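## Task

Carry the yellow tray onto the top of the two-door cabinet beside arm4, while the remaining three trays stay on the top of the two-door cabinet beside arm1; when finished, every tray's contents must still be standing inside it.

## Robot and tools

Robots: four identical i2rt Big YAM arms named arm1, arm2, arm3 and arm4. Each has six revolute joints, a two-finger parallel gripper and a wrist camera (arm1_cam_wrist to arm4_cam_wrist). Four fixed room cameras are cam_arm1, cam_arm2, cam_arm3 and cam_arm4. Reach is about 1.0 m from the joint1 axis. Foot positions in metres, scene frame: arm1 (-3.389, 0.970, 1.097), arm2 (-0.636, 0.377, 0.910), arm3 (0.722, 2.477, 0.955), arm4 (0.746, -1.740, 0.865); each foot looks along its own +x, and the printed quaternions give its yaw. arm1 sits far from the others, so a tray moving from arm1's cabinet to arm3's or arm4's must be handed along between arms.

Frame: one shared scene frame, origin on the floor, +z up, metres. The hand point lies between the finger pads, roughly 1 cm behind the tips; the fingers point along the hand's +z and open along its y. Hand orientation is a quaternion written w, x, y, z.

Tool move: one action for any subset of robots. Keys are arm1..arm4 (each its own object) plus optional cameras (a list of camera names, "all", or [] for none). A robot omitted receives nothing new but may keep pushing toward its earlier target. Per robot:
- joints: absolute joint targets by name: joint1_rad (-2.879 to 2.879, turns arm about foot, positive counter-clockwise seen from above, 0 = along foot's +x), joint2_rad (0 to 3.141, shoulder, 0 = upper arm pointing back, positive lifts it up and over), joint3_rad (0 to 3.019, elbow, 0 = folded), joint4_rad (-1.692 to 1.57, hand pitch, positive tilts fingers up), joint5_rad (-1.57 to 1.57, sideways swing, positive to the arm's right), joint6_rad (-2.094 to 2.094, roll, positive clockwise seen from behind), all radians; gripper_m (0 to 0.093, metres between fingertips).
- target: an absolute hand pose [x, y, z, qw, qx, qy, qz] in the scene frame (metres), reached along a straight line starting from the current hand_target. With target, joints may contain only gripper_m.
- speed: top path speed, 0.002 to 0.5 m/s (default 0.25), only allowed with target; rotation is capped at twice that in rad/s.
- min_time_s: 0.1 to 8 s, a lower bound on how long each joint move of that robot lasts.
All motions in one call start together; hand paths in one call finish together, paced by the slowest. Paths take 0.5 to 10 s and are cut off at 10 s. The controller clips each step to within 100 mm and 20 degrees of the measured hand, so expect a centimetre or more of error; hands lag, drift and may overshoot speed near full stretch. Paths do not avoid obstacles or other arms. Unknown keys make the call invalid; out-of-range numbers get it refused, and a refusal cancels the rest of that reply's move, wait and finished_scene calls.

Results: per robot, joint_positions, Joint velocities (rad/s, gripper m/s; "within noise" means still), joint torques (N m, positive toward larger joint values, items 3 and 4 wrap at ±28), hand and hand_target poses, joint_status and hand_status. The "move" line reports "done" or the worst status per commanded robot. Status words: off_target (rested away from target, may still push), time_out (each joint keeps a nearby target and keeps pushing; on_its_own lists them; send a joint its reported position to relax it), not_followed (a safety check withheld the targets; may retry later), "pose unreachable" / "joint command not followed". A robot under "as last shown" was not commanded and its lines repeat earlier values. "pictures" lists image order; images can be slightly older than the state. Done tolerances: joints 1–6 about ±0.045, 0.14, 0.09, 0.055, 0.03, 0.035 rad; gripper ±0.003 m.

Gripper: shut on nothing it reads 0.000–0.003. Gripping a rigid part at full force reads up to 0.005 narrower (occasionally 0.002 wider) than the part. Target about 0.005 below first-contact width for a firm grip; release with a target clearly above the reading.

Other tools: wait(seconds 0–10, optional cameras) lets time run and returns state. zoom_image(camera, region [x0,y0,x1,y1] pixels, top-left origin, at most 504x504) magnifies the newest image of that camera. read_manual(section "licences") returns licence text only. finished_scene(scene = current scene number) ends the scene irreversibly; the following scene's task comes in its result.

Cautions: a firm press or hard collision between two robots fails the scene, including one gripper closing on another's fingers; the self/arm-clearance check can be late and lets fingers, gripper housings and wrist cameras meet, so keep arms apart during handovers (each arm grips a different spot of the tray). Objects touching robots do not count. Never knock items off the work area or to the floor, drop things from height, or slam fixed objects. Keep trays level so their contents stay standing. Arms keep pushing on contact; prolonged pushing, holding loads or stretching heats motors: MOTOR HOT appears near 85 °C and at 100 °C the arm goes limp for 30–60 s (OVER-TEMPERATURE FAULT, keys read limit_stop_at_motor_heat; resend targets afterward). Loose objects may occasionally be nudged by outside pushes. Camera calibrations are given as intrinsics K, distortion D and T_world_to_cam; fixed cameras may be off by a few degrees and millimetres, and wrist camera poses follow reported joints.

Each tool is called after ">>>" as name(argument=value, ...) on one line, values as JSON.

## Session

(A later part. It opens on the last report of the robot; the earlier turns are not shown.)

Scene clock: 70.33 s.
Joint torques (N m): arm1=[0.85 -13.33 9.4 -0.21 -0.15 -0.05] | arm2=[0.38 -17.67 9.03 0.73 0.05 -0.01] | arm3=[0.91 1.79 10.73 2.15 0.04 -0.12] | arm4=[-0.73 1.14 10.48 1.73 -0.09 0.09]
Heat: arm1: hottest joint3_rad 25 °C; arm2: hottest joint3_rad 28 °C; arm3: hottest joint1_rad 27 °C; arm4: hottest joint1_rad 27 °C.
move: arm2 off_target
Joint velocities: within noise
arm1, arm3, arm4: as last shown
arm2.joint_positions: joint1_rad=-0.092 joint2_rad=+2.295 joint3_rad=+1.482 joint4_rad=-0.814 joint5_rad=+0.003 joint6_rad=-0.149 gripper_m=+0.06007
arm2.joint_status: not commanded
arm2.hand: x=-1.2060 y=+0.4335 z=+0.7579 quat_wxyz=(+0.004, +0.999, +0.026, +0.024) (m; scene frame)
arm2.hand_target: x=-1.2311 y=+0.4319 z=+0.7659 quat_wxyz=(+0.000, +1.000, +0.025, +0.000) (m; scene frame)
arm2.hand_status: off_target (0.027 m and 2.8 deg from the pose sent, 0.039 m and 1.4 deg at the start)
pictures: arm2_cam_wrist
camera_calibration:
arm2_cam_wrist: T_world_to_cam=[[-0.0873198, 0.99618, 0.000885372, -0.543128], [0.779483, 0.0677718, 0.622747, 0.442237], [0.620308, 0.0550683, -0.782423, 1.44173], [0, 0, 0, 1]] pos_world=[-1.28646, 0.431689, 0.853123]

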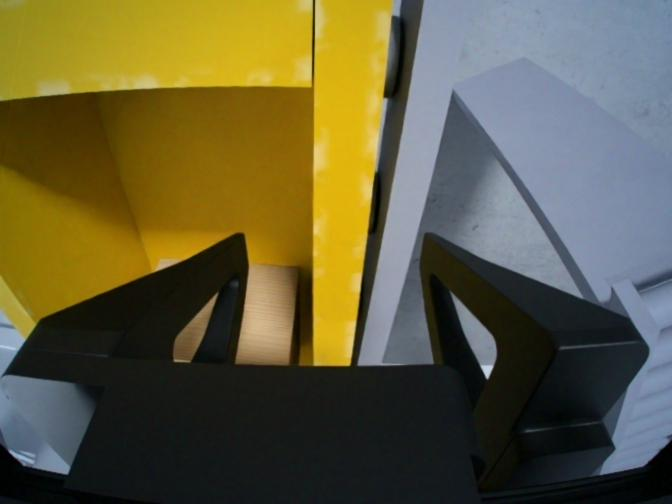

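>>> move(arm2={"joints":{"gripper_m":0.0}}, cameras=["arm2_cam_wrist"])

>>> move(arm2={"target":[-1.225,0.432,0.95,0,0.9997,0.025,0],"speed":0.2}, cameras=["arm2_cam_wrist","cam_arm2"])

Scene clock: 71.50 s.
Joint torques (N m): arm1=[0.85 -13.33 9.4 -0.23 -0.15 -0.05] | arm2=[0.38 -17.73 8.88 0.65 0 -0.17] | arm3=[0.73 1.79 10.81 2.17 0.05 -0.13] | arm4=[-0.73 1.14 10.48 1.73 -0.09 0.08]
Heat: arm1: hottest joint3_rad 25 °C; arm2: hottest joint3_rad 28 °C; arm3: hottest joint1_rad 27 °C; arm4: hottest joint1_rad 27 °C.
move: arm2 off_target
Joint velocities: within noise
arm1.joint_positions: joint1_rad=+1.665 joint2_rad=+2.005 joint3_rad=+1.338 joint4_rad=-0.890 joint5_rad=+0.008 joint6_rad=-1.644 gripper_m=+0.04495
arm1.joint_status: not commanded
arm1.hand: x=-3.4132 y=+0.4237 z=+1.0662 quat_wxyz=(-0.001, -0.015, +1.000, -0.015) (m; scene frame)
arm1.hand_target: x=-3.4070 y=+0.4203 z=+1.0601 quat_wxyz=(+0.000, -0.020, +1.000, -0.008) (m; scene frame)
arm1.hand_status: not commanded
arm2.joint_positions: joint1_rad=-0.091 joint2_rad=+2.295 joint3_rad=+1.484 joint4_rad=-0.811 joint5_rad=+0.004 joint6_rad=-0.134 gripper_m=+0.01202
arm2.joint_status: gripper_m off_target (ended at +0.01205, target +0.00000)
arm2.hand: x=-1.2079 y=+0.4337 z=+0.7585 quat_wxyz=(+0.003, +1.000, +0.018, +0.022) (m; scene frame)
arm2.hand_target: x=-1.2311 y=+0.4319 z=+0.7659 quat_wxyz=(+0.000, +1.000, +0.025, +0.000) (m; scene frame)
arm2.hand_status: not commanded
arm3.joint_positions: joint1_rad=-0.869 joint2_rad=+0.639 joint3_rad=+1.368 joint4_rad=-1.495 joint5_rad=-0.125 joint6_rad=+0.677 gripper_m=+0.09396
arm3.joint_status: not commanded
arm3.hand: x=+0.9311 y=+2.4316 z=+1.4532 quat_wxyz=(-0.381, -0.410, -0.818, -0.131) (m; scene frame)
arm3.hand_target: x=+0.9299 y=+2.4320 z=+1.4659 quat_wxyz=(-0.395, -0.406, -0.813, -0.133) (m; scene frame)
arm3.hand_status: not commanded
arm4.joint_positions: joint1_rad=+0.612 joint2_rad=+0.648 joint3_rad=+1.318 joint4_rad=-1.473 joint5_rad=-0.255 joint6_rad=+0.101 gripper_m=+0.09396
arm4.joint_status: not commanded
arm4.hand: x=+0.9680 y=-1.6808 z=+1.3424 quat_wxyz=(-0.361, +0.036, -0.919, -0.153) (m; scene frame)
arm4.hand_target: x=+0.9670 y=-1.6810 z=+1.3518 quat_wxyz=(-0.372, +0.038, -0.915, -0.153) (m; scene frame)
arm4.hand_status: not commanded
pictures: arm2_cam_wrist
camera_calibration:
arm2_cam_wrist: T_world_to_cam=[[-0.0721496, 0.997387, 0.00355658, -0.527698], [0.783367, 0.0544598, 0.619169, 0.456488], [0.617358, 0.0474589, -0.78525, 1.44513], [0, 0, 0, 1]] pos_world=[-1.28783, 0.432875, 0.854023]

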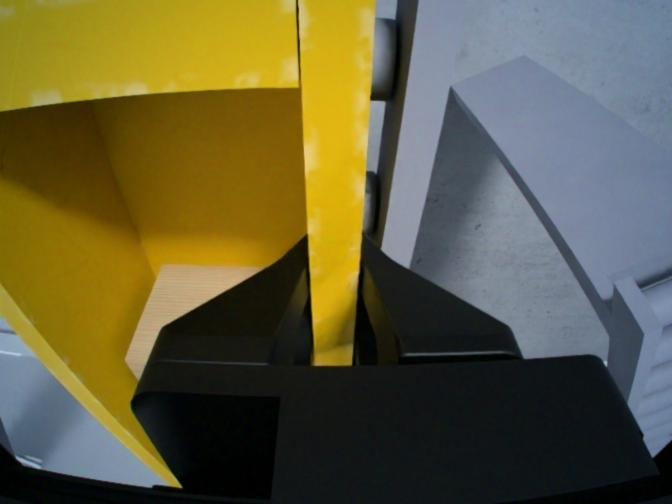

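Scene clock: 73.30 s.
Joint torques (N m): arm1=[0.85 -13.33 9.4 -0.21 -0.15 -0.05] | arm2=[0.38 -20.13 11.95 -0.44 -0.04 -0.18] | arm3=[0.97 1.9 10.78 2.15 0.05 -0.12] | arm4=[-0.73 1.14 10.48 1.73 -0.09 0.08]
Heat: arm1: hottest joint3_rad 25 °C; arm2: hottest joint3_rad 28 °C; arm3: hottest joint1_rad 27 °C; arm4: hottest joint1_rad 27 °C.
move: arm2 off_target
Joint velocities: within noise
arm1, arm3, arm4: as last shown
arm2.joint_positions: joint1_rad=-0.091 joint2_rad=+2.049 joint3_rad=+1.507 joint4_rad=-1.123 joint5_rad=+0.006 joint6_rad=-0.132 gripper_m=+0.01202
arm2.joint_status: not commanded
arm2.hand: x=-1.1930 y=+0.4331 z=+0.9057 quat_wxyz=(+0.004, +0.999, +0.018, +0.043) (m; scene frame)
arm2.hand_target: x=-1.2221 y=+0.4317 z=+0.9505 quat_wxyz=(+0.000, +1.000, +0.025, +0.000) (m; scene frame)
arm2.hand_status: off_target (0.055 m and 5.1 deg from the pose sent, 0.192 m and 2.7 deg at the start)
pictures: arm2_cam_wrist, cam_arm2
camera_calibration:
arm2_cam_wrist: T_world_to_cam=[[-0.0706071, 0.997503, -0.00154895, -0.520213], [0.756313, 0.0545471, 0.651932, 0.29175], [0.650389, 0.0448596, -0.758276, 1.56772], [0, 0, 0, 1]] pos_world=[-1.27702, 0.432673, 0.997761]

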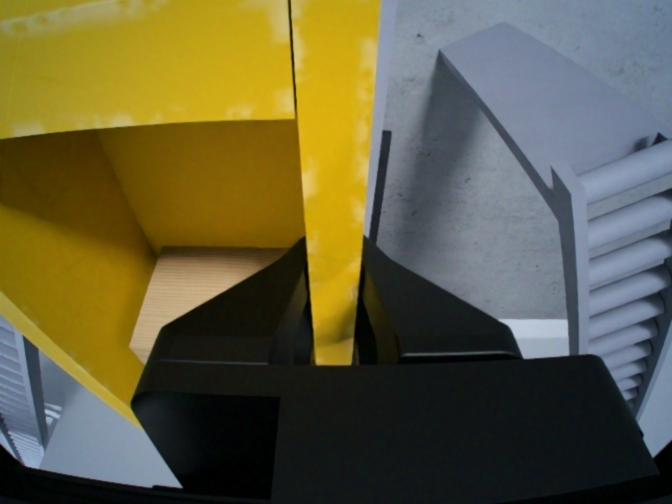

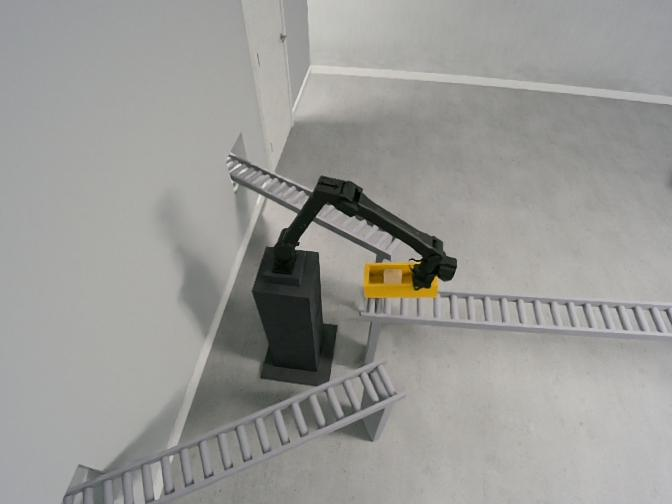

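>>> move(arm2={"target":[-1.17,0.432,1.03,0,0.9997,0.025,0],"speed":0.25})

>>> move(arm2={"joints":{"joint1_rad":0.813,"joint6_rad":1.345},"min_time_s":3}, cameras=["arm2_cam_wrist","cam_arm2"])

>>> zoom_image(camera="cam_arm2", region=[290, 170, 470, 290])

Scene clock: 75.43 s.
Joint torques (N m): arm1=[0.85 -13.27 9.4 -0.21 -0.15 -0.05] | arm2=[-0.38 -16.67 8.38 -0.17 -0.06 -0.2] | arm3=[0.85 2.02 10.77 2.15 0.06 -0.12] | arm4=[-0.67 1.14 10.48 1.73 -0.09 0.09]
Heat: arm1: hottest joint3_rad 25 °C; arm2: hottest joint3_rad 28 °C; arm3: hottest joint1_rad 27 °C; arm4: hottest joint4_rad 27 °C.
move: arm2 off_target
Joint velocities: within noise
arm1, arm3, arm4: as last shown
arm2.joint_positions: joint1_rad=-0.091 joint2_rad=+1.825 joint3_rad=+1.484 joint4_rad=-1.245 joint5_rad=+0.007 joint6_rad=-0.139 gripper_m=+0.01202
arm2.joint_status: not commanded
arm2.hand: x=-1.1710 y=+0.4316 z=+1.0182 quat_wxyz=(-0.001, +1.000, +0.021, +0.004) (m; scene frame)
arm2.hand_target: x=-1.1699 y=+0.4320 z=+1.0299 quat_wxyz=(+0.000, +1.000, +0.025, +0.000) (m; scene frame)
arm2.hand_status: off_target (0.012 m and 0.7 deg from the pose sent, 0.126 m and 5.1 deg at the start)
pictures: none

Scene clock: 79.20 s.
Joint torques (N m): arm1=[0.85 -13.27 9.4 -0.23 -0.15 -0.05] | arm2=[-0.67 -16.56 8.28 0.14 -0.09 -0.01] | arm3=[0.91 1.9 10.8 2.17 0.05 -0.13] | arm4=[-0.67 1.14 10.5 1.73 -0.09 0.08]
Heat: arm1: hottest joint3_rad 25 °C; arm2: hottest joint2_rad 28 °C; arm3: hottest joint3_rad 28 °C; arm4: hottest joint4_rad 27 °C.
move: arm2 done
Joint velocities: within noise
arm1, arm3, arm4: as last shown
arm2.joint_positions: joint1_rad=+0.818 joint2_rad=+1.825 joint3_rad=+1.484 joint4_rad=-1.257 joint5_rad=+0.010 joint6_rad=+1.337 gripper_m=+0.01202
arm2.joint_status: all done
arm2.hand: x=-1.0051 y=-0.0099 z=+1.0185 quat_wxyz=(-0.011, +0.966, -0.259, -0.001) (m; scene frame)
arm2.hand_target: x=-1.0074 y=-0.0101 z=+1.0301 quat_wxyz=(-0.001, +0.964, -0.265, -0.003) (m; scene frame)
arm2.hand_status: not commanded
pictures: arm2_cam_wrist, cam_arm2
camera_calibration:
arm2_cam_wrist: T_world_to_cam=[[0.470009, 0.882056, 0.0327057, 0.442536], [0.711448, -0.40051, 0.577436, 0.126597], [0.52243, -0.248132, -0.81578, 1.47796], [0, 0, 0, 1]] pos_world=[-1.0702, 0.0270924, 1.11812]

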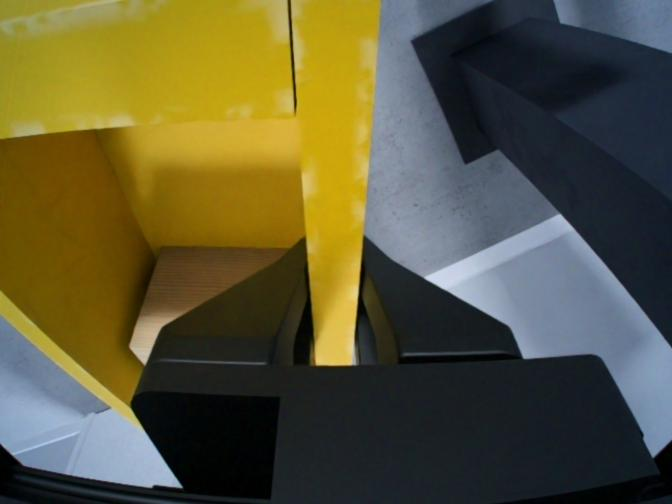

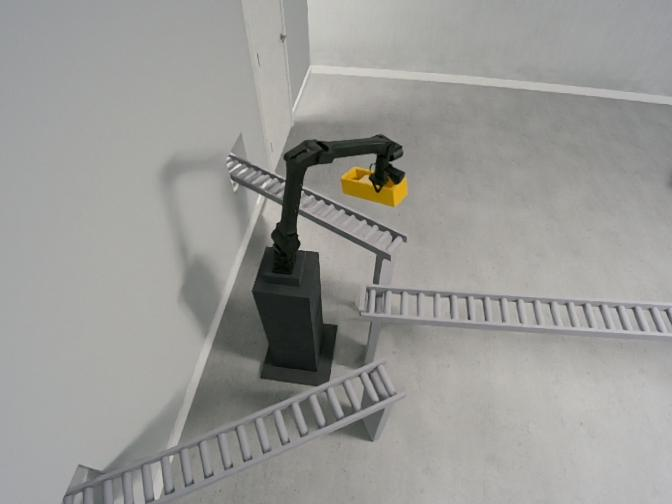

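Scaled by 2.800 from the camera's 672x504 image, which has a finer 960x720 frame.

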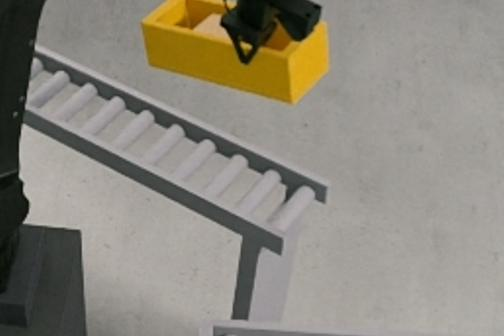

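>>> move(arm2={"target":[-0.986,0.02,0.86,0,0.9675,-0.2529,0],"speed":0.25}, cameras=["arm2_cam_wrist","cam_arm2"])

>>> zoom_image(camera="cam_arm2", region=[290, 170, 470, 290])

Scene clock: 84.10 s.
Joint torques (N m): arm1=[0.91 -13.33 9.39 -0.21 -0.15 -0.05] | arm2=[-0.91 -16.85 6.56 0.69 -0.29 -0.22] | arm3=[0.91 1.96 10.78 2.15 0.05 -0.11] | arm4=[-0.73 1.14 10.48 1.73 -0.09 0.08]
Heat: arm1: hottest joint3_rad 26 °C; arm2: hottest joint2_rad 28 °C; arm3: hottest joint3_rad 28 °C; arm4: hottest joint4_rad 27 °C.
move: arm2 off_target
Joint velocities: within noise
arm1, arm3, arm4: as last shown
arm2.joint_positions: joint1_rad=+0.809 joint2_rad=+1.977 joint3_rad=+1.177 joint4_rad=-0.830 joint5_rad=+0.009 joint6_rad=+1.318 gripper_m=+0.01202
arm2.joint_status: not commanded
arm2.hand: x=-0.9744 y=+0.0295 z=+0.8437 quat_wxyz=(-0.026, +0.967, -0.254, +0.007) (m; scene frame)
arm2.hand_target: x=-0.9858 y=+0.0204 z=+0.8601 quat_wxyz=(+0.000, +0.968, -0.253, +0.000) (m; scene frame)
arm2.hand_status: off_target (0.022 m and 3.1 deg from the pose sent, 0.162 m and 1.5 deg at the start)
pictures: arm2_cam_wrist, cam_arm2
camera_calibration:
arm2_cam_wrist: T_world_to_cam=[[0.46052, 0.885307, 0.0644464, 0.362892], [0.701155, -0.407328, 0.585205, 0.205106], [0.544337, -0.224312, -0.80832, 1.34341], [0, 0, 0, 1]] pos_world=[-1.0422, 0.0636174, 0.942489]

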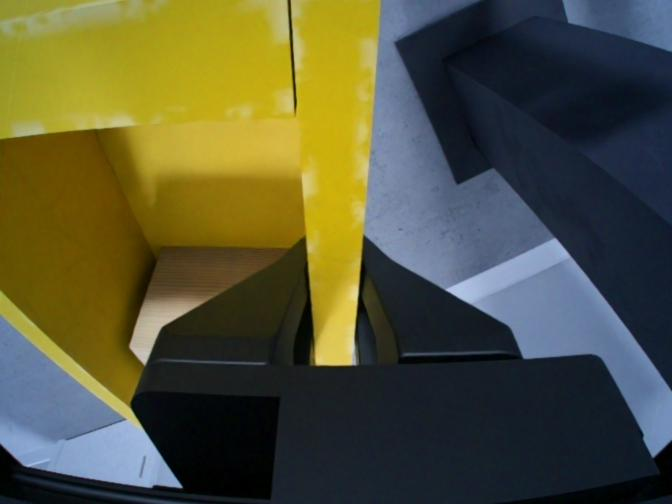

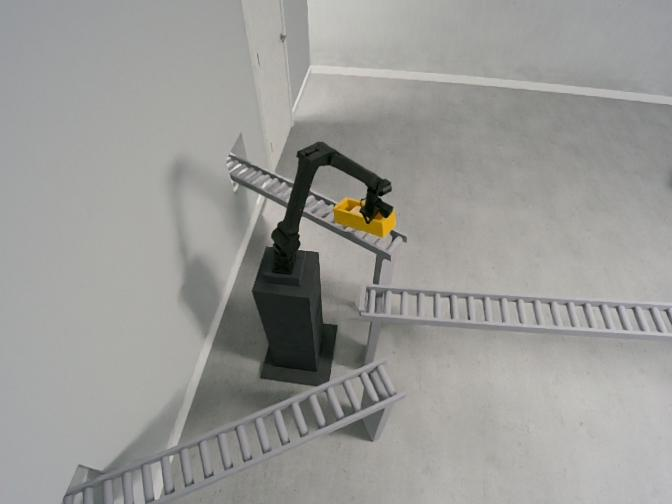

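Scaled by 2.800 from the camera's 672x504 image, which has a finer 960x720 frame.

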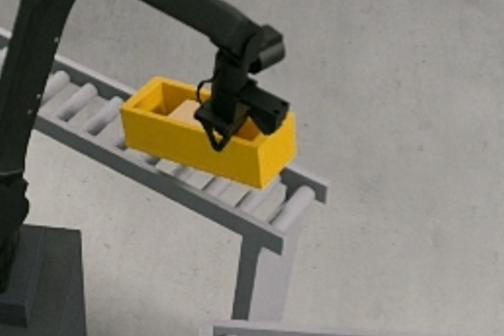

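>>> zoom_image(camera="cam_arm2", region=[325, 190, 415, 265])

Scaled by 5.600 from the camera's 672x504 image, which has a finer 960x720 frame.

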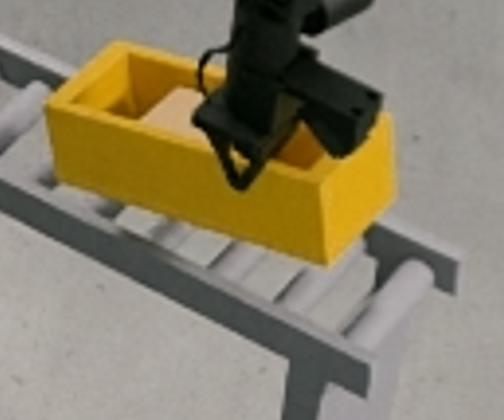

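>>> move(arm2={"target":[-0.990,0.010,0.815,0.026,0.9675,-0.2529,-0.007],"speed":0.15}, cameras=["arm2_cam_wrist","cam_arm2"])

>>> zoom_image(camera="cam_arm2", region=[325, 190, 415, 265])

Scene clock: 89.07 s.
Joint torques (N m): arm1=[0.85 -13.33 9.39 -0.21 -0.15 -0.05] | arm2=[-0.56 -16.91 5.97 0.88 -0.31 -0.16] | arm3=[0.85 1.85 10.8 2.14 0.05 -0.13] | arm4=[-0.67 1.14 10.48 1.73 -0.09 0.09]
Heat: arm1: hottest joint3_rad 26 °C; arm2: hottest joint2_rad 28 °C; arm3: hottest joint3_rad 28 °C; arm4: hottest joint4_rad 27 °C.
move: arm2 off_target
Joint velocities: within noise
arm1, arm3, arm4: as last shown
arm2.joint_positions: joint1_rad=+0.809 joint2_rad=+2.054 joint3_rad=+1.155 joint4_rad=-0.676 joint5_rad=-0.004 joint6_rad=+1.317 gripper_m=+0.01202
arm2.joint_status: not commanded
arm2.hand: x=-0.9797 y=+0.0210 z=+0.8010 quat_wxyz=(+0.002, +0.967, -0.254, -0.001) (m; scene frame)
arm2.hand_target: x=-0.9899 y=+0.0104 z=+0.8152 quat_wxyz=(+0.026, +0.967, -0.253, -0.007) (m; scene frame)
arm2.hand_status: off_target (0.021 m and 2.9 deg from the pose sent, 0.038 m and 6.1 deg at the start)
pictures: arm2_cam_wrist, cam_arm2
camera_calibration:
arm2_cam_wrist: T_world_to_cam=[[0.460686, 0.887533, 0.00729137, 0.421511], [0.718544, -0.377767, 0.583941, 0.247691], [0.521021, -0.263774, -0.811763, 1.29064], [0, 0, 0, 1]] pos_world=[-1.04461, 0.0599012, 0.899982]

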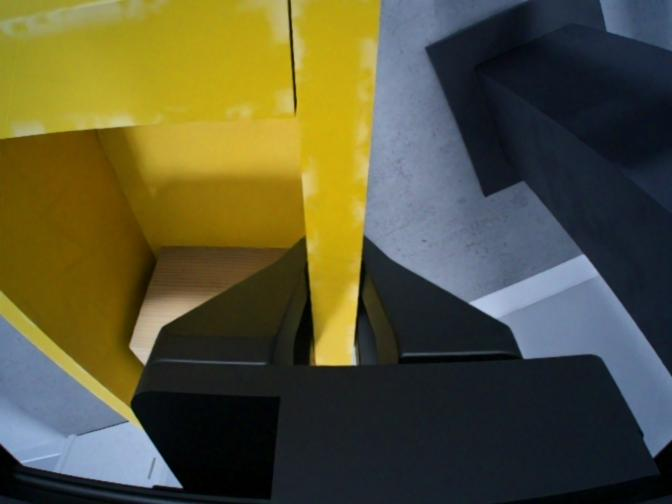

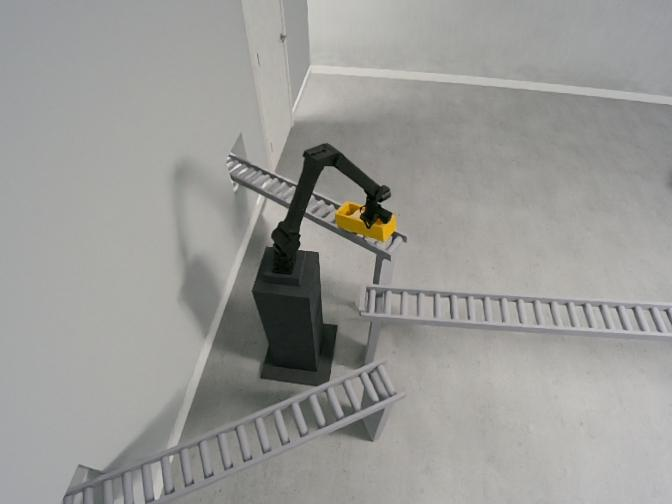

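Scaled by 5.600 from the camera's 672x504 image, which has a finer 960x720 frame.

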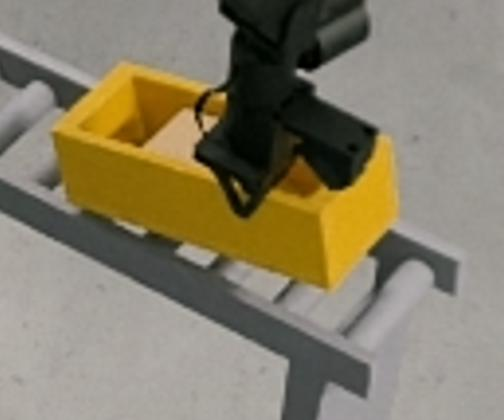

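>>> zoom_image(camera="cam_arm2", region=[325, 205, 365, 245])

>>> zoom_image(camera="cam_arm2", region=[365, 220, 415, 265])

Scaled by 12.600 from the camera's 672x504 image, which has a finer 960x720 frame.

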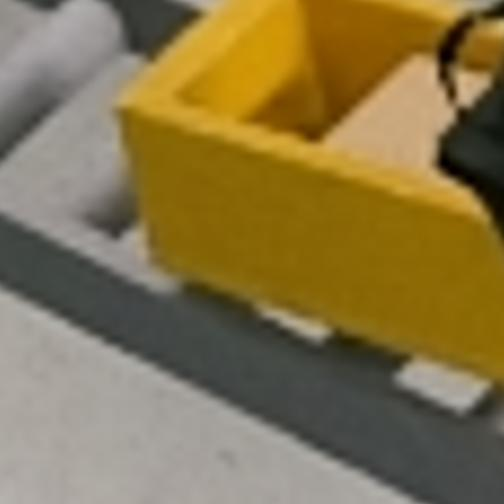

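Scaled by 10.080 from the camera's 672x504 image, which has a finer 960x720 frame.

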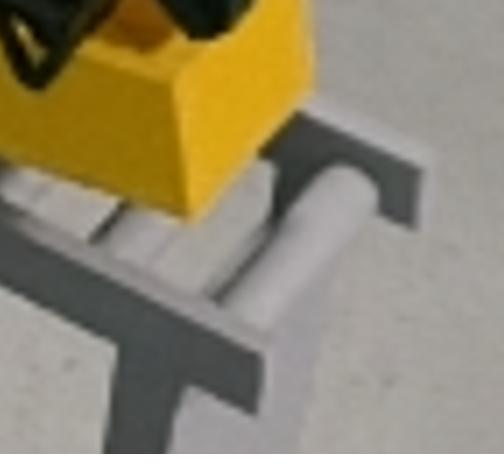

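>>> move(arm2={"target":[-0.996,-0.001,0.80,0.026,0.9675,-0.2529,-0.007],"speed":0.15}, cameras=["cam_arm2"])

>>> zoom_image(camera="cam_arm2", region=[325, 195, 415, 270])

>>> zoom_image(camera="cam_arm2", region=[325, 205, 365, 245])

Scene clock: 91.20 s.
Joint torques (N m): arm1=[0.85 -13.27 9.4 -0.21 -0.15 -0.05] | arm2=[-0.09 -15.79 8.28 0.87 0.12 -0.09] | arm3=[0.85 1.85 10.76 2.1 0.04 -0.12] | arm4=[-0.73 1.14 10.48 1.73 -0.09 0.09]
Heat: arm1: hottest joint3_rad 26 °C; arm2: hottest joint2_rad 28 °C; arm3: hottest joint3_rad 28 °C; arm4: hottest joint4_rad 27 °C.
move: arm2 off_target
Joint velocities: within noise
arm1, arm3, arm4: as last shown
arm2.joint_positions: joint1_rad=+0.809 joint2_rad=+2.085 joint3_rad=+1.155 joint4_rad=-0.664 joint5_rad=-0.017 joint6_rad=+1.317 gripper_m=+0.01202
arm2.joint_status: not commanded
arm2.hand: x=-0.9748 y=+0.0229 z=+0.7864 quat_wxyz=(-0.003, +0.967, -0.254, +0.010) (m; scene frame)
arm2.hand_target: x=-0.9953 y=-0.0001 z=+0.8012 quat_wxyz=(+0.026, +0.967, -0.253, -0.007) (m; scene frame)
arm2.hand_status: off_target (0.035 m and 3.9 deg from the pose sent, 0.027 m and 2.9 deg at the start)
pictures: cam_arm2

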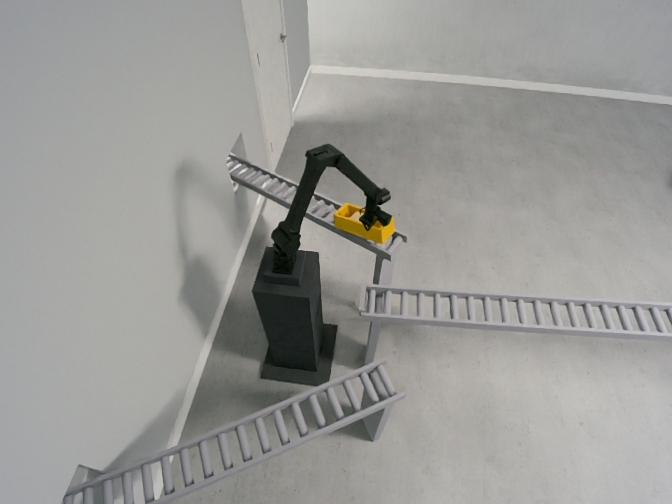

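Scaled by 5.600 from the camera's 672x504 image, which has a finer 960x720 frame.

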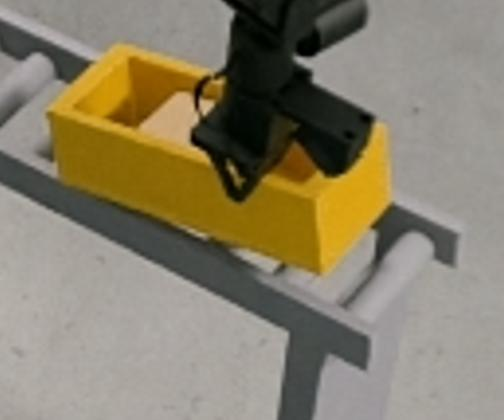

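Scaled by 12.600 from the camera's 672x504 image, which has a finer 960x720 frame.

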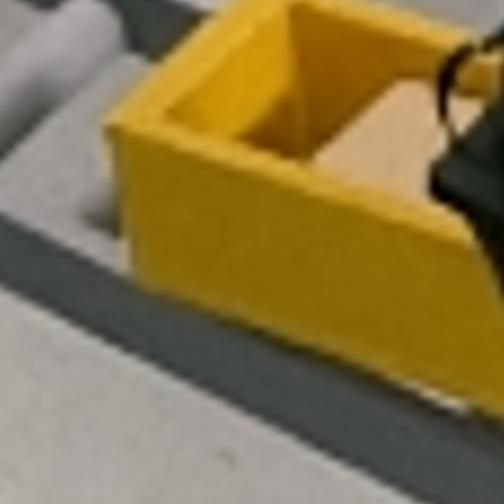

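>>> move(arm2={"target":[-0.999,-0.006,0.84,0.02,0.9675,-0.2529,-0.007],"speed":0.15})

>>> move(arm2={"target":[-0.999,-0.006,0.812,0.02,0.9675,-0.2529,-0.007],"speed":0.15}, cameras=["cam_arm2"])

>>> zoom_image(camera="cam_arm2", region=[325, 195, 415, 270])

>>> zoom_image(camera="cam_arm2", region=[325, 205, 365, 245])

Scene clock: 92.93 s.
Joint torques (N m): arm1=[0.85 -13.27 9.4 -0.21 -0.15 -0.05] | arm2=[0.26 -18.67 9.48 0.03 -0.08 -0.06] | arm3=[0.79 1.79 10.77 2.14 0.04 -0.11] | arm4=[-0.67 1.14 10.48 1.73 -0.09 0.09]
Heat: arm1: hottest joint3_rad 26 °C; arm2: hottest joint2_rad 28 °C; arm3: hottest joint3_rad 28 °C; arm4: hottest joint4_rad 27 °C.
move: arm2 off_target
Joint velocities: within noise
arm1, arm3, arm4: as last shown
arm2.joint_positions: joint1_rad=+0.809 joint2_rad=+2.059 joint3_rad=+1.172 joint4_rad=-0.750 joint5_rad=-0.005 joint6_rad=+1.319 gripper_m=+0.01202
arm2.joint_status: not commanded
arm2.hand: x=-0.9724 y=+0.0282 z=+0.8030 quat_wxyz=(-0.025, +0.966, -0.255, +0.015) (m; scene frame)
arm2.hand_target: x=-0.9972 y=-0.0041 z=+0.8413 quat_wxyz=(+0.020, +0.967, -0.253, -0.007) (m; scene frame)
arm2.hand_status: off_target (0.057 m and 5.8 deg from the pose sent, 0.065 m and 3.3 deg at the start)
pictures: none

Scene clock: 94.07 s.
Joint torques (N m): arm1=[0.85 -13.33 9.4 -0.21 -0.15 -0.05] | arm2=[0.26 -16.5 9.07 0.73 -0.09 -0.07] | arm3=[0.97 1.9 10.8 2.13 0.05 -0.12] | arm4=[-0.67 1.14 10.48 1.73 -0.09 0.08]
Heat: arm1: hottest joint3_rad 26 °C; arm2: hottest joint2_rad 28 °C; arm3: hottest joint3_rad 28 °C; arm4: hottest joint4_rad 27 °C.
move: arm2 off_target
Joint velocities: within noise
arm1.joint_positions: joint1_rad=+1.665 joint2_rad=+2.005 joint3_rad=+1.338 joint4_rad=-0.890 joint5_rad=+0.008 joint6_rad=-1.644 gripper_m=+0.04495
arm1.joint_status: not commanded
arm1.hand: x=-3.4132 y=+0.4237 z=+1.0662 quat_wxyz=(-0.001, -0.015, +1.000, -0.015) (m; scene frame)
arm1.hand_target: x=-3.4070 y=+0.4203 z=+1.0601 quat_wxyz=(+0.000, -0.020, +1.000, -0.008) (m; scene frame)
arm1.hand_status: not commanded
arm2.joint_positions: joint1_rad=+0.809 joint2_rad=+2.081 joint3_rad=+1.172 joint4_rad=-0.711 joint5_rad=-0.005 joint6_rad=+1.319 gripper_m=+0.01202
arm2.joint_status: not commanded
arm2.hand: x=-0.9754 y=+0.0252 z=+0.7922 quat_wxyz=(-0.018, +0.967, -0.255, +0.011) (m; scene frame)
arm2.hand_target: x=-0.9978 y=-0.0047 z=+0.8137 quat_wxyz=(+0.020, +0.967, -0.253, -0.007) (m; scene frame)
arm2.hand_status: off_target (0.044 m and 4.8 deg from the pose sent, 0.044 m and 5.8 deg at the start)
arm3.joint_positions: joint1_rad=-0.869 joint2_rad=+0.639 joint3_rad=+1.368 joint4_rad=-1.495 joint5_rad=-0.125 joint6_rad=+0.677 gripper_m=+0.09396
arm3.joint_status: not commanded
arm3.hand: x=+0.9311 y=+2.4316 z=+1.4532 quat_wxyz=(-0.381, -0.410, -0.818, -0.131) (m; scene frame)
arm3.hand_target: x=+0.9299 y=+2.4320 z=+1.4659 quat_wxyz=(-0.395, -0.406, -0.813, -0.133) (m; scene frame)
arm3.hand_status: not commanded
arm4.joint_positions: joint1_rad=+0.612 joint2_rad=+0.648 joint3_rad=+1.318 joint4_rad=-1.473 joint5_rad=-0.255 joint6_rad=+0.101 gripper_m=+0.09396
arm4.joint_status: not commanded
arm4.hand: x=+0.9680 y=-1.6808 z=+1.3424 quat_wxyz=(-0.361, +0.036, -0.919, -0.153) (m; scene frame)
arm4.hand_target: x=+0.9670 y=-1.6810 z=+1.3518 quat_wxyz=(-0.372, +0.038, -0.915, -0.153) (m; scene frame)
arm4.hand_status: not commanded
pictures: cam_arm2

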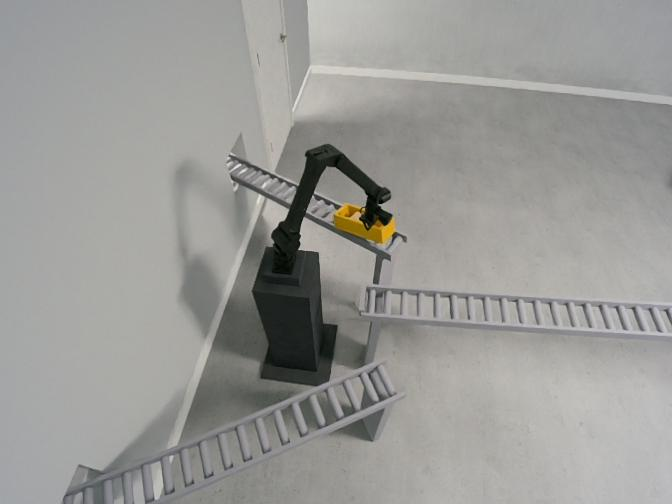

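Scaled by 5.600 from the camera's 672x504 image, which has a finer 960x720 frame.

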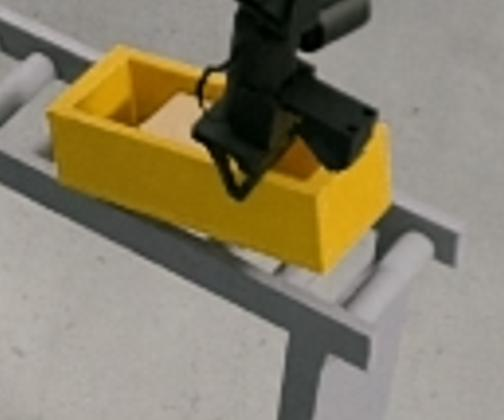

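Scaled by 12.600 from the camera's 672x504 image, which has a finer 960x720 frame.

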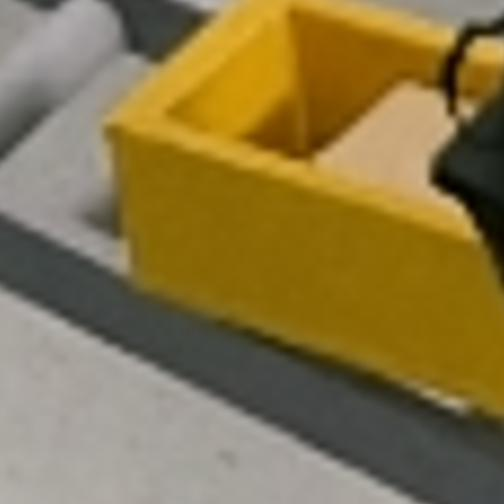

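>>> move(arm2={"joints":{"joint1_rad":0.83,"joint2_rad":2.02,"joint3_rad":1.24,"joint4_rad":-0.736},"min_time_s":1.5})

Scene clock: 97.40 s.
Joint torques (N m): arm1=[0.85 -13.27 9.39 -0.21 -0.14 -0.05] | arm2=[0.38 -19.02 9.51 0.08 -0.09 -0.06] | arm3=[0.85 2.02 10.76 2.13 0.03 -0.12] | arm4=[-0.73 1.14 10.48 1.73 -0.09 0.09]
Heat: arm1: hottest joint3_rad 26 °C; arm2: hottest joint2_rad 29 °C; arm3: hottest joint3_rad 28 °C; arm4: hottest joint4_rad 27 °C.
move: arm2 done
Joint velocities: within noise
arm1, arm3, arm4: as last shown
arm2.joint_positions: joint1_rad=+0.822 joint2_rad=+2.070 joint3_rad=+1.179 joint4_rad=-0.730 joint5_rad=-0.005 joint6_rad=+1.319 gripper_m=+0.01202
arm2.joint_status: all done
arm2.hand: x=-0.9720 y=+0.0193 z=+0.7993 quat_wxyz=(-0.018, +0.968, -0.249, +0.011) (m; scene frame)
arm2.hand_target: x=-0.9967 y=-0.0149 z=+0.8399 quat_wxyz=(+0.029, +0.969, -0.246, -0.012) (m; scene frame)
arm2.hand_status: not commanded
pictures: none

>>> move(arm2={"joints":{"joint1_rad":0.83,"joint2_rad":2.0,"joint3_rad":1.29,"joint4_rad":-0.745},"min_time_s":1.5}, cameras=["cam_arm2"])

>>> zoom_image(camera="cam_arm2", region=[325, 195, 415, 270])

Scene clock: 99.60 s.
Joint torques (N m): arm1=[0.85 -13.33 9.4 -0.21 -0.15 -0.05] | arm2=[0.38 -19.49 10.45 0.21 -0.09 -0.07] | arm3=[0.97 1.85 10.73 2.13 0.04 -0.12] | arm4=[-0.67 1.08 10.48 1.73 -0.09 0.09]
Heat: arm1: hottest joint3_rad 26 °C; arm2: hottest joint2_rad 29 °C; arm3: hottest joint3_rad 28 °C; arm4: hottest joint3_rad 27 °C.
move: arm2 done
Joint velocities: within noise
arm1, arm3, arm4: as last shown
arm2.joint_positions: joint1_rad=+0.822 joint2_rad=+2.052 joint3_rad=+1.222 joint4_rad=-0.740 joint5_rad=-0.005 joint6_rad=+1.319 gripper_m=+0.01202
arm2.joint_status: all done
arm2.hand: x=-0.9889 y=+0.0012 z=+0.8186 quat_wxyz=(+0.004, +0.969, -0.249, -0.001) (m; scene frame)
arm2.hand_target: x=-1.0148 y=-0.0343 z=+0.8654 quat_wxyz=(+0.056, +0.968, -0.245, -0.026) (m; scene frame)
arm2.hand_status: not commanded
pictures: cam_arm2

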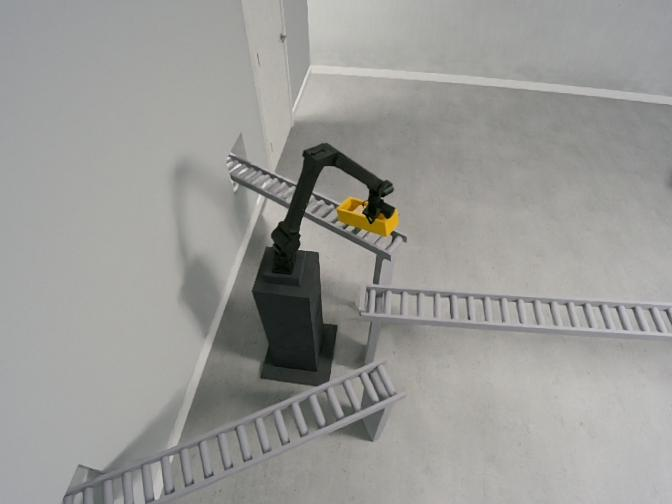

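Scaled by 5.600 from the camera's 672x504 image, which has a finer 960x720 frame.

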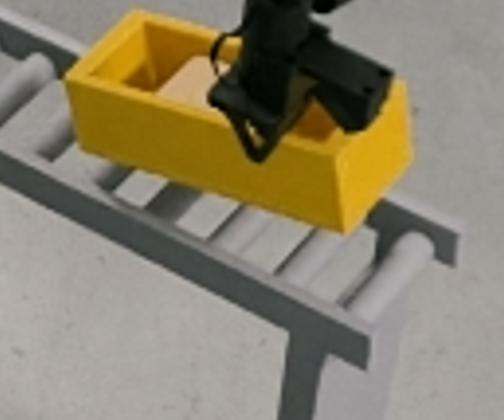

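>>> move(arm2={"joints":{"joint1_rad":0.83,"joint2_rad":2.055,"joint3_rad":1.29,"joint4_rad":-0.69},"min_time_s":1.0}, cameras=["cam_arm2"])

>>> zoom_image(camera="cam_arm2", region=[325, 195, 415, 270])

Scene clock: 101.43 s.
Joint torques (N m): arm1=[0.91 -13.33 9.4 -0.21 -0.15 -0.05] | arm2=[0.38 -17.03 10.36 0.96 -0.09 -0.07] | arm3=[0.73 2.02 10.76 2.19 0.05 -0.12] | arm4=[-0.67 1.14 10.48 1.73 -0.09 0.09]
Heat: arm1: hottest joint3_rad 26 °C; arm2: hottest joint2_rad 29 °C; arm3: hottest joint3_rad 28 °C; arm4: hottest joint3_rad 27 °C.
move: arm2 done
Joint velocities: within noise
arm1, arm3, arm4: as last shown
arm2.joint_positions: joint1_rad=+0.822 joint2_rad=+2.071 joint3_rad=+1.222 joint4_rad=-0.705 joint5_rad=-0.005 joint6_rad=+1.319 gripper_m=+0.01202
arm2.joint_status: all done
arm2.hand: x=-0.9920 y=-0.0020 z=+0.8096 quat_wxyz=(+0.011, +0.969, -0.248, -0.005) (m; scene frame)
arm2.hand_target: x=-1.0170 y=-0.0366 z=+0.8372 quat_wxyz=(+0.056, +0.968, -0.245, -0.026) (m; scene frame)
arm2.hand_status: not commanded
pictures: cam_arm2

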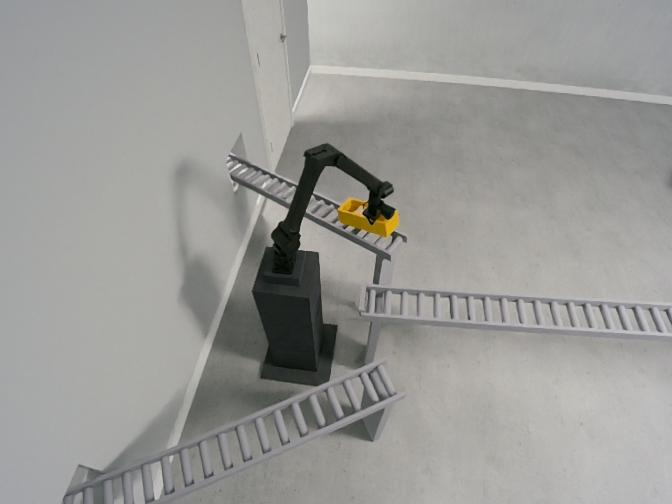

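Scaled by 5.600 from the camera's 672x504 image, which has a finer 960x720 frame.

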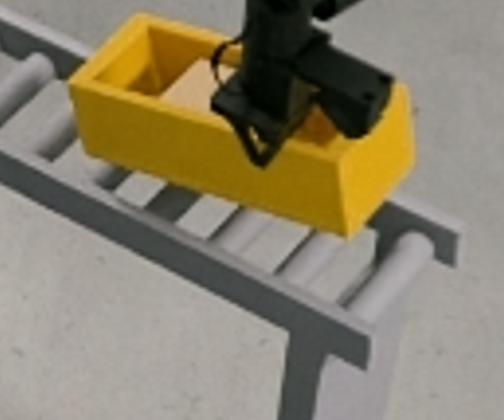

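>>> move(arm2={"joints":{"joint1_rad":0.83,"joint2_rad":2.105,"joint3_rad":1.29,"joint4_rad":-0.66},"min_time_s":1.0}, cameras=["cam_arm2"])

>>> zoom_image(camera="cam_arm2", region=[325, 195, 415, 270])

Scene clock: 103.33 s.
Joint torques (N m): arm1=[0.85 -13.33 9.4 -0.21 -0.15 -0.05] | arm2=[0.38 -16.97 10.03 0.91 -0.09 -0.07] | arm3=[0.85 2.02 10.74 2.14 0.04 -0.12] | arm4=[-0.73 1.14 10.48 1.74 -0.09 0.09]
Heat: arm1: hottest joint3_rad 26 °C; arm2: hottest joint2_rad 29 °C; arm3: hottest joint3_rad 28 °C; arm4: hottest joint3_rad 27 °C.
move: arm2 done
Joint velocities: within noise
arm1, arm3, arm4: as last shown
arm2.joint_positions: joint1_rad=+0.822 joint2_rad=+2.118 joint3_rad=+1.222 joint4_rad=-0.674 joint5_rad=-0.005 joint6_rad=+1.319 gripper_m=+0.01202
arm2.joint_status: all done
arm2.hand: x=-0.9893 y=+0.0009 z=+0.7860 quat_wxyz=(+0.004, +0.969, -0.249, -0.001) (m; scene frame)
arm2.hand_target: x=-1.0147 y=-0.0340 z=+0.8111 quat_wxyz=(+0.047, +0.968, -0.245, -0.021) (m; scene frame)
arm2.hand_status: not commanded
pictures: cam_arm2

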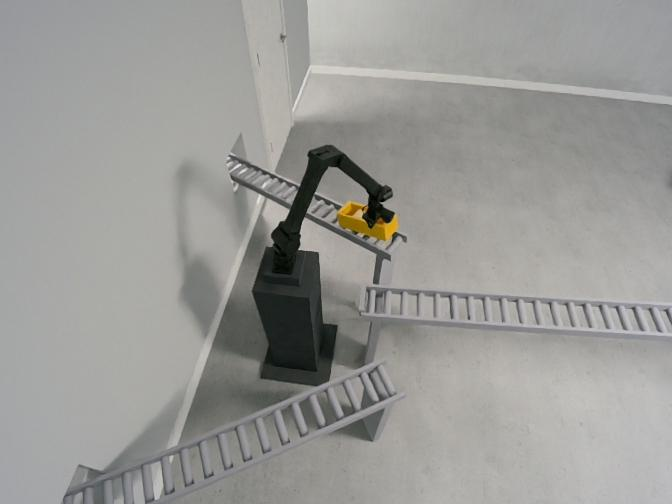

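Scaled by 5.600 from the camera's 672x504 image, which has a finer 960x720 frame.

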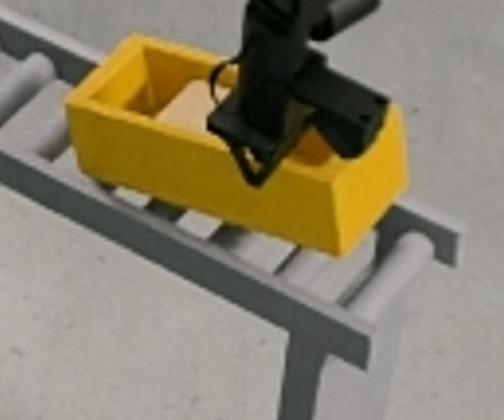

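>>> move(arm2={"joints":{"joint1_rad":0.83,"joint2_rad":2.15,"joint3_rad":1.29,"joint4_rad":-0.62},"min_time_s":1.0}, cameras=["cam_arm2"])

>>> zoom_image(camera="cam_arm2", region=[325, 195, 415, 270])

Scene clock: 105.00 s.
Joint torques (N m): arm1=[0.85 -13.27 9.39 -0.23 -0.15 -0.05] | arm2=[0.15 -16.44 9.5 1.05 0.01 -0.07] | arm3=[0.79 1.85 10.74 2.13 0.05 -0.12] | arm4=[-0.67 1.14 10.48 1.73 -0.09 0.09]
Heat: arm1: hottest joint3_rad 26 °C; arm2: hottest joint2_rad 29 °C; arm3: hottest joint3_rad 28 °C; arm4: hottest joint3_rad 27 °C.
move: arm2 done
Joint velocities: within noise
arm1, arm3, arm4: as last shown
arm2.joint_positions: joint1_rad=+0.825 joint2_rad=+2.155 joint3_rad=+1.227 joint4_rad=-0.638 joint5_rad=-0.008 joint6_rad=+1.319 gripper_m=+0.01202
arm2.joint_status: all done
arm2.hand: x=-0.9895 y=-0.0020 z=+0.7693 quat_wxyz=(+0.007, +0.969, -0.247, -0.001) (m; scene frame)
arm2.hand_target: x=-1.0142 y=-0.0334 z=+0.7880 quat_wxyz=(+0.045, +0.968, -0.245, -0.020) (m; scene frame)
arm2.hand_status: not commanded
pictures: cam_arm2

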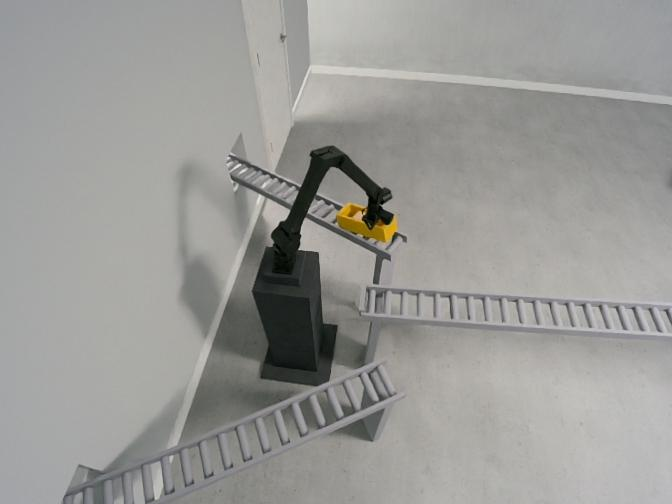

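Scaled by 5.600 from the camera's 672x504 image, which has a finer 960x720 frame.

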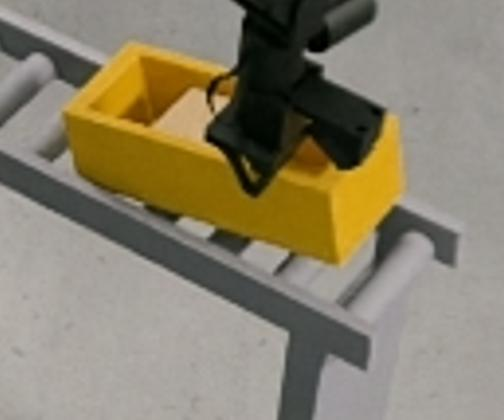

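>>> move(arm2={"joints":{"joint1_rad":0.83,"joint2_rad":2.22,"joint3_rad":1.29,"joint4_rad":-0.555},"min_time_s":1.5}, cameras=["cam_arm2","arm2_cam_wrist"])

>>> zoom_image(camera="cam_arm2", region=[325, 195, 415, 270])

Scene clock: 107.30 s.
Joint torques (N m): arm1=[0.85 -13.27 9.4 -0.21 -0.15 -0.05] | arm2=[0.09 -16.03 8.69 1.32 0.3 -0.07] | arm3=[1.03 1.96 10.76 2.13 0.05 -0.12] | arm4=[-0.73 1.14 10.48 1.73 -0.09 0.08]
Heat: arm1: hottest joint3_rad 26 °C; arm2: hottest joint2_rad 29 °C; arm3: hottest joint3_rad 28 °C; arm4: hottest joint3_rad 27 °C.
move: arm2 done
Joint velocities: within noise
arm1, arm3, arm4: as last shown
arm2.joint_positions: joint1_rad=+0.826 joint2_rad=+2.216 joint3_rad=+1.233 joint4_rad=-0.580 joint5_rad=-0.016 joint6_rad=+1.319 gripper_m=+0.01202
arm2.joint_status: all done
arm2.hand: x=-0.9882 y=-0.0032 z=+0.7401 quat_wxyz=(+0.010, +0.969, -0.247, +0.002) (m; scene frame)
arm2.hand_target: x=-1.0122 y=-0.0310 z=+0.7518 quat_wxyz=(+0.043, +0.968, -0.246, -0.019) (m; scene frame)
arm2.hand_status: not commanded
pictures: arm2_cam_wrist, cam_arm2
camera_calibration:
arm2_cam_wrist: T_world_to_cam=[[0.446947, 0.894532, -0.00709626, 0.444463], [0.723648, -0.35688, 0.590738, 0.280308], [0.525901, -0.269164, -0.806832, 1.24041], [0, 0, 0, 1]] pos_world=[-1.05383, 0.0363215, 0.838365]

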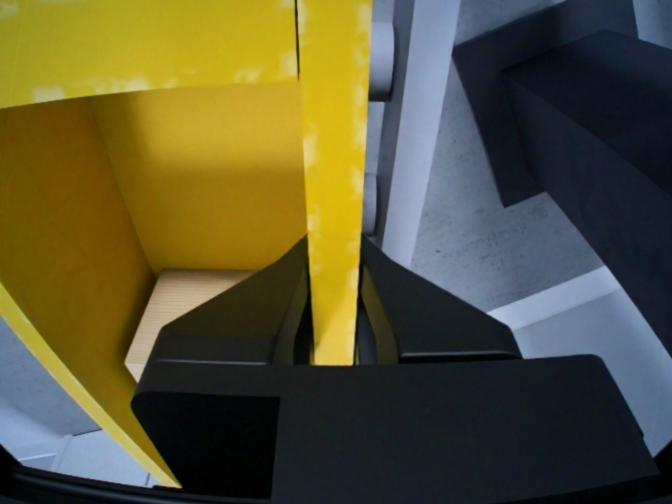

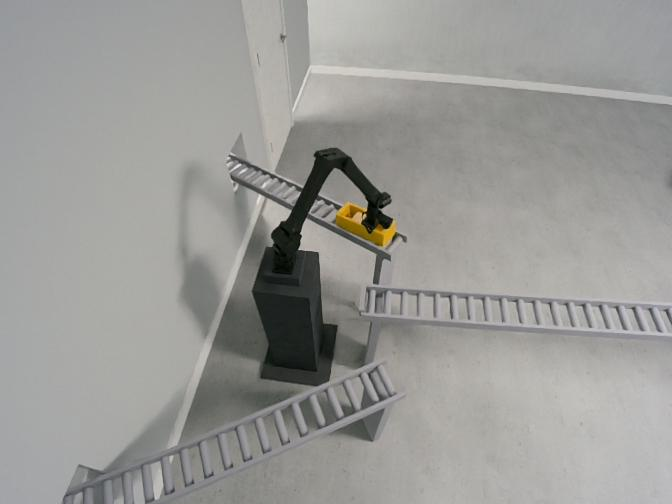

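Scaled by 5.600 from the camera's 672x504 image, which has a finer 960x720 frame.

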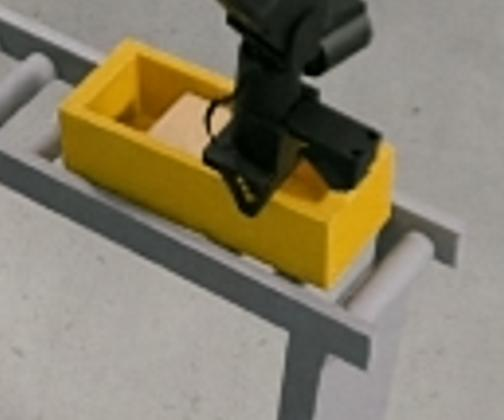

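>>> move(arm2={"joints":{"joint1_rad":0.83,"joint2_rad":2.26,"joint3_rad":1.29,"joint4_rad":-0.515},"min_time_s":1.2}, cameras=["cam_arm2","arm2_cam_wrist"])

>>> zoom_image(camera="cam_arm2", region=[325, 195, 415, 270])

Scene clock: 109.17 s.
Joint torques (N m): arm1=[0.85 -13.33 9.39 -0.23 -0.15 -0.05] | arm2=[0.09 -13.92 8.57 2.15 0.32 -0.02] | arm3=[0.97 1.9 10.73 2.14 0.04 -0.12] | arm4=[-0.73 1.14 10.48 1.72 -0.09 0.09]
Heat: arm1: hottest joint3_rad 26 °C; arm2: hottest joint2_rad 29 °C; arm3: hottest joint3_rad 28 °C; arm4: hottest joint3_rad 27 °C.
move: arm2 done
Joint velocities: within noise
arm1, arm3, arm4: as last shown
arm2.joint_positions: joint1_rad=+0.826 joint2_rad=+2.226 joint3_rad=+1.235 joint4_rad=-0.563 joint5_rad=-0.017 joint6_rad=+1.314 gripper_m=+0.01202
arm2.joint_status: all done
arm2.hand: x=-0.9895 y=-0.0047 z=+0.7356 quat_wxyz=(+0.014, +0.970, -0.245, +0.000) (m; scene frame)
arm2.hand_target: x=-1.0108 y=-0.0294 z=+0.7315 quat_wxyz=(+0.043, +0.968, -0.246, -0.019) (m; scene frame)
arm2.hand_status: not commanded
pictures: arm2_cam_wrist, cam_arm2
camera_calibration:
arm2_cam_wrist: T_world_to_cam=[[0.443119, 0.896326, -0.0156383, 0.448842], [0.728552, -0.349902, 0.588881, 0.289599], [0.522358, -0.272338, -0.808068, 1.23451], [0, 0, 0, 1]] pos_world=[-1.05473, 0.035226, 0.834047]

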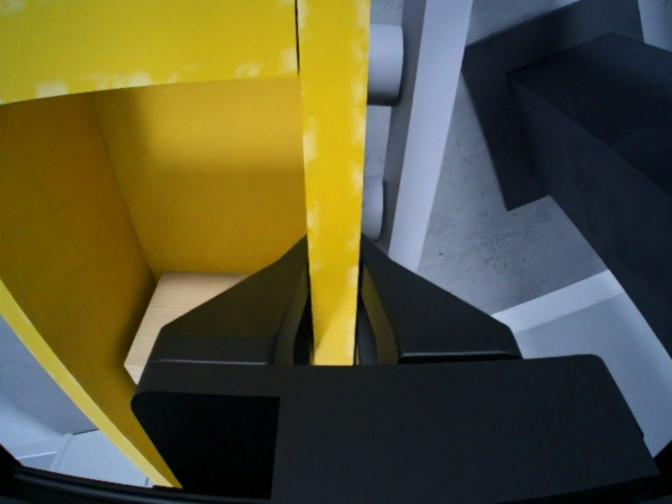

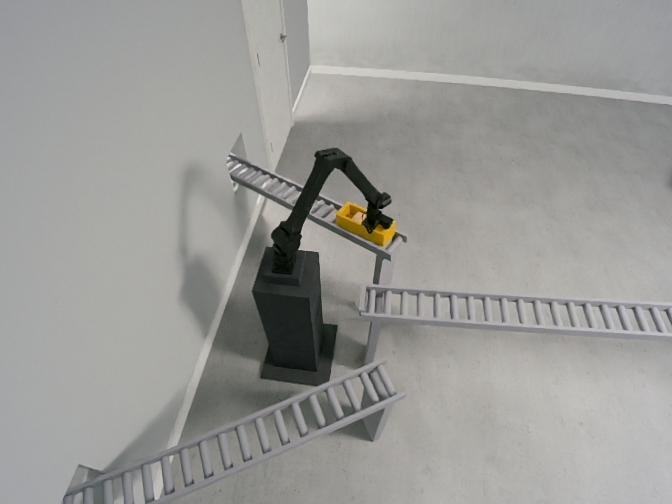

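Scaled by 5.600 from the camera's 672x504 image, which has a finer 960x720 frame.

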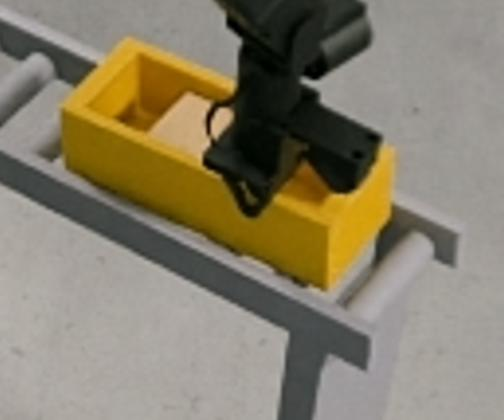

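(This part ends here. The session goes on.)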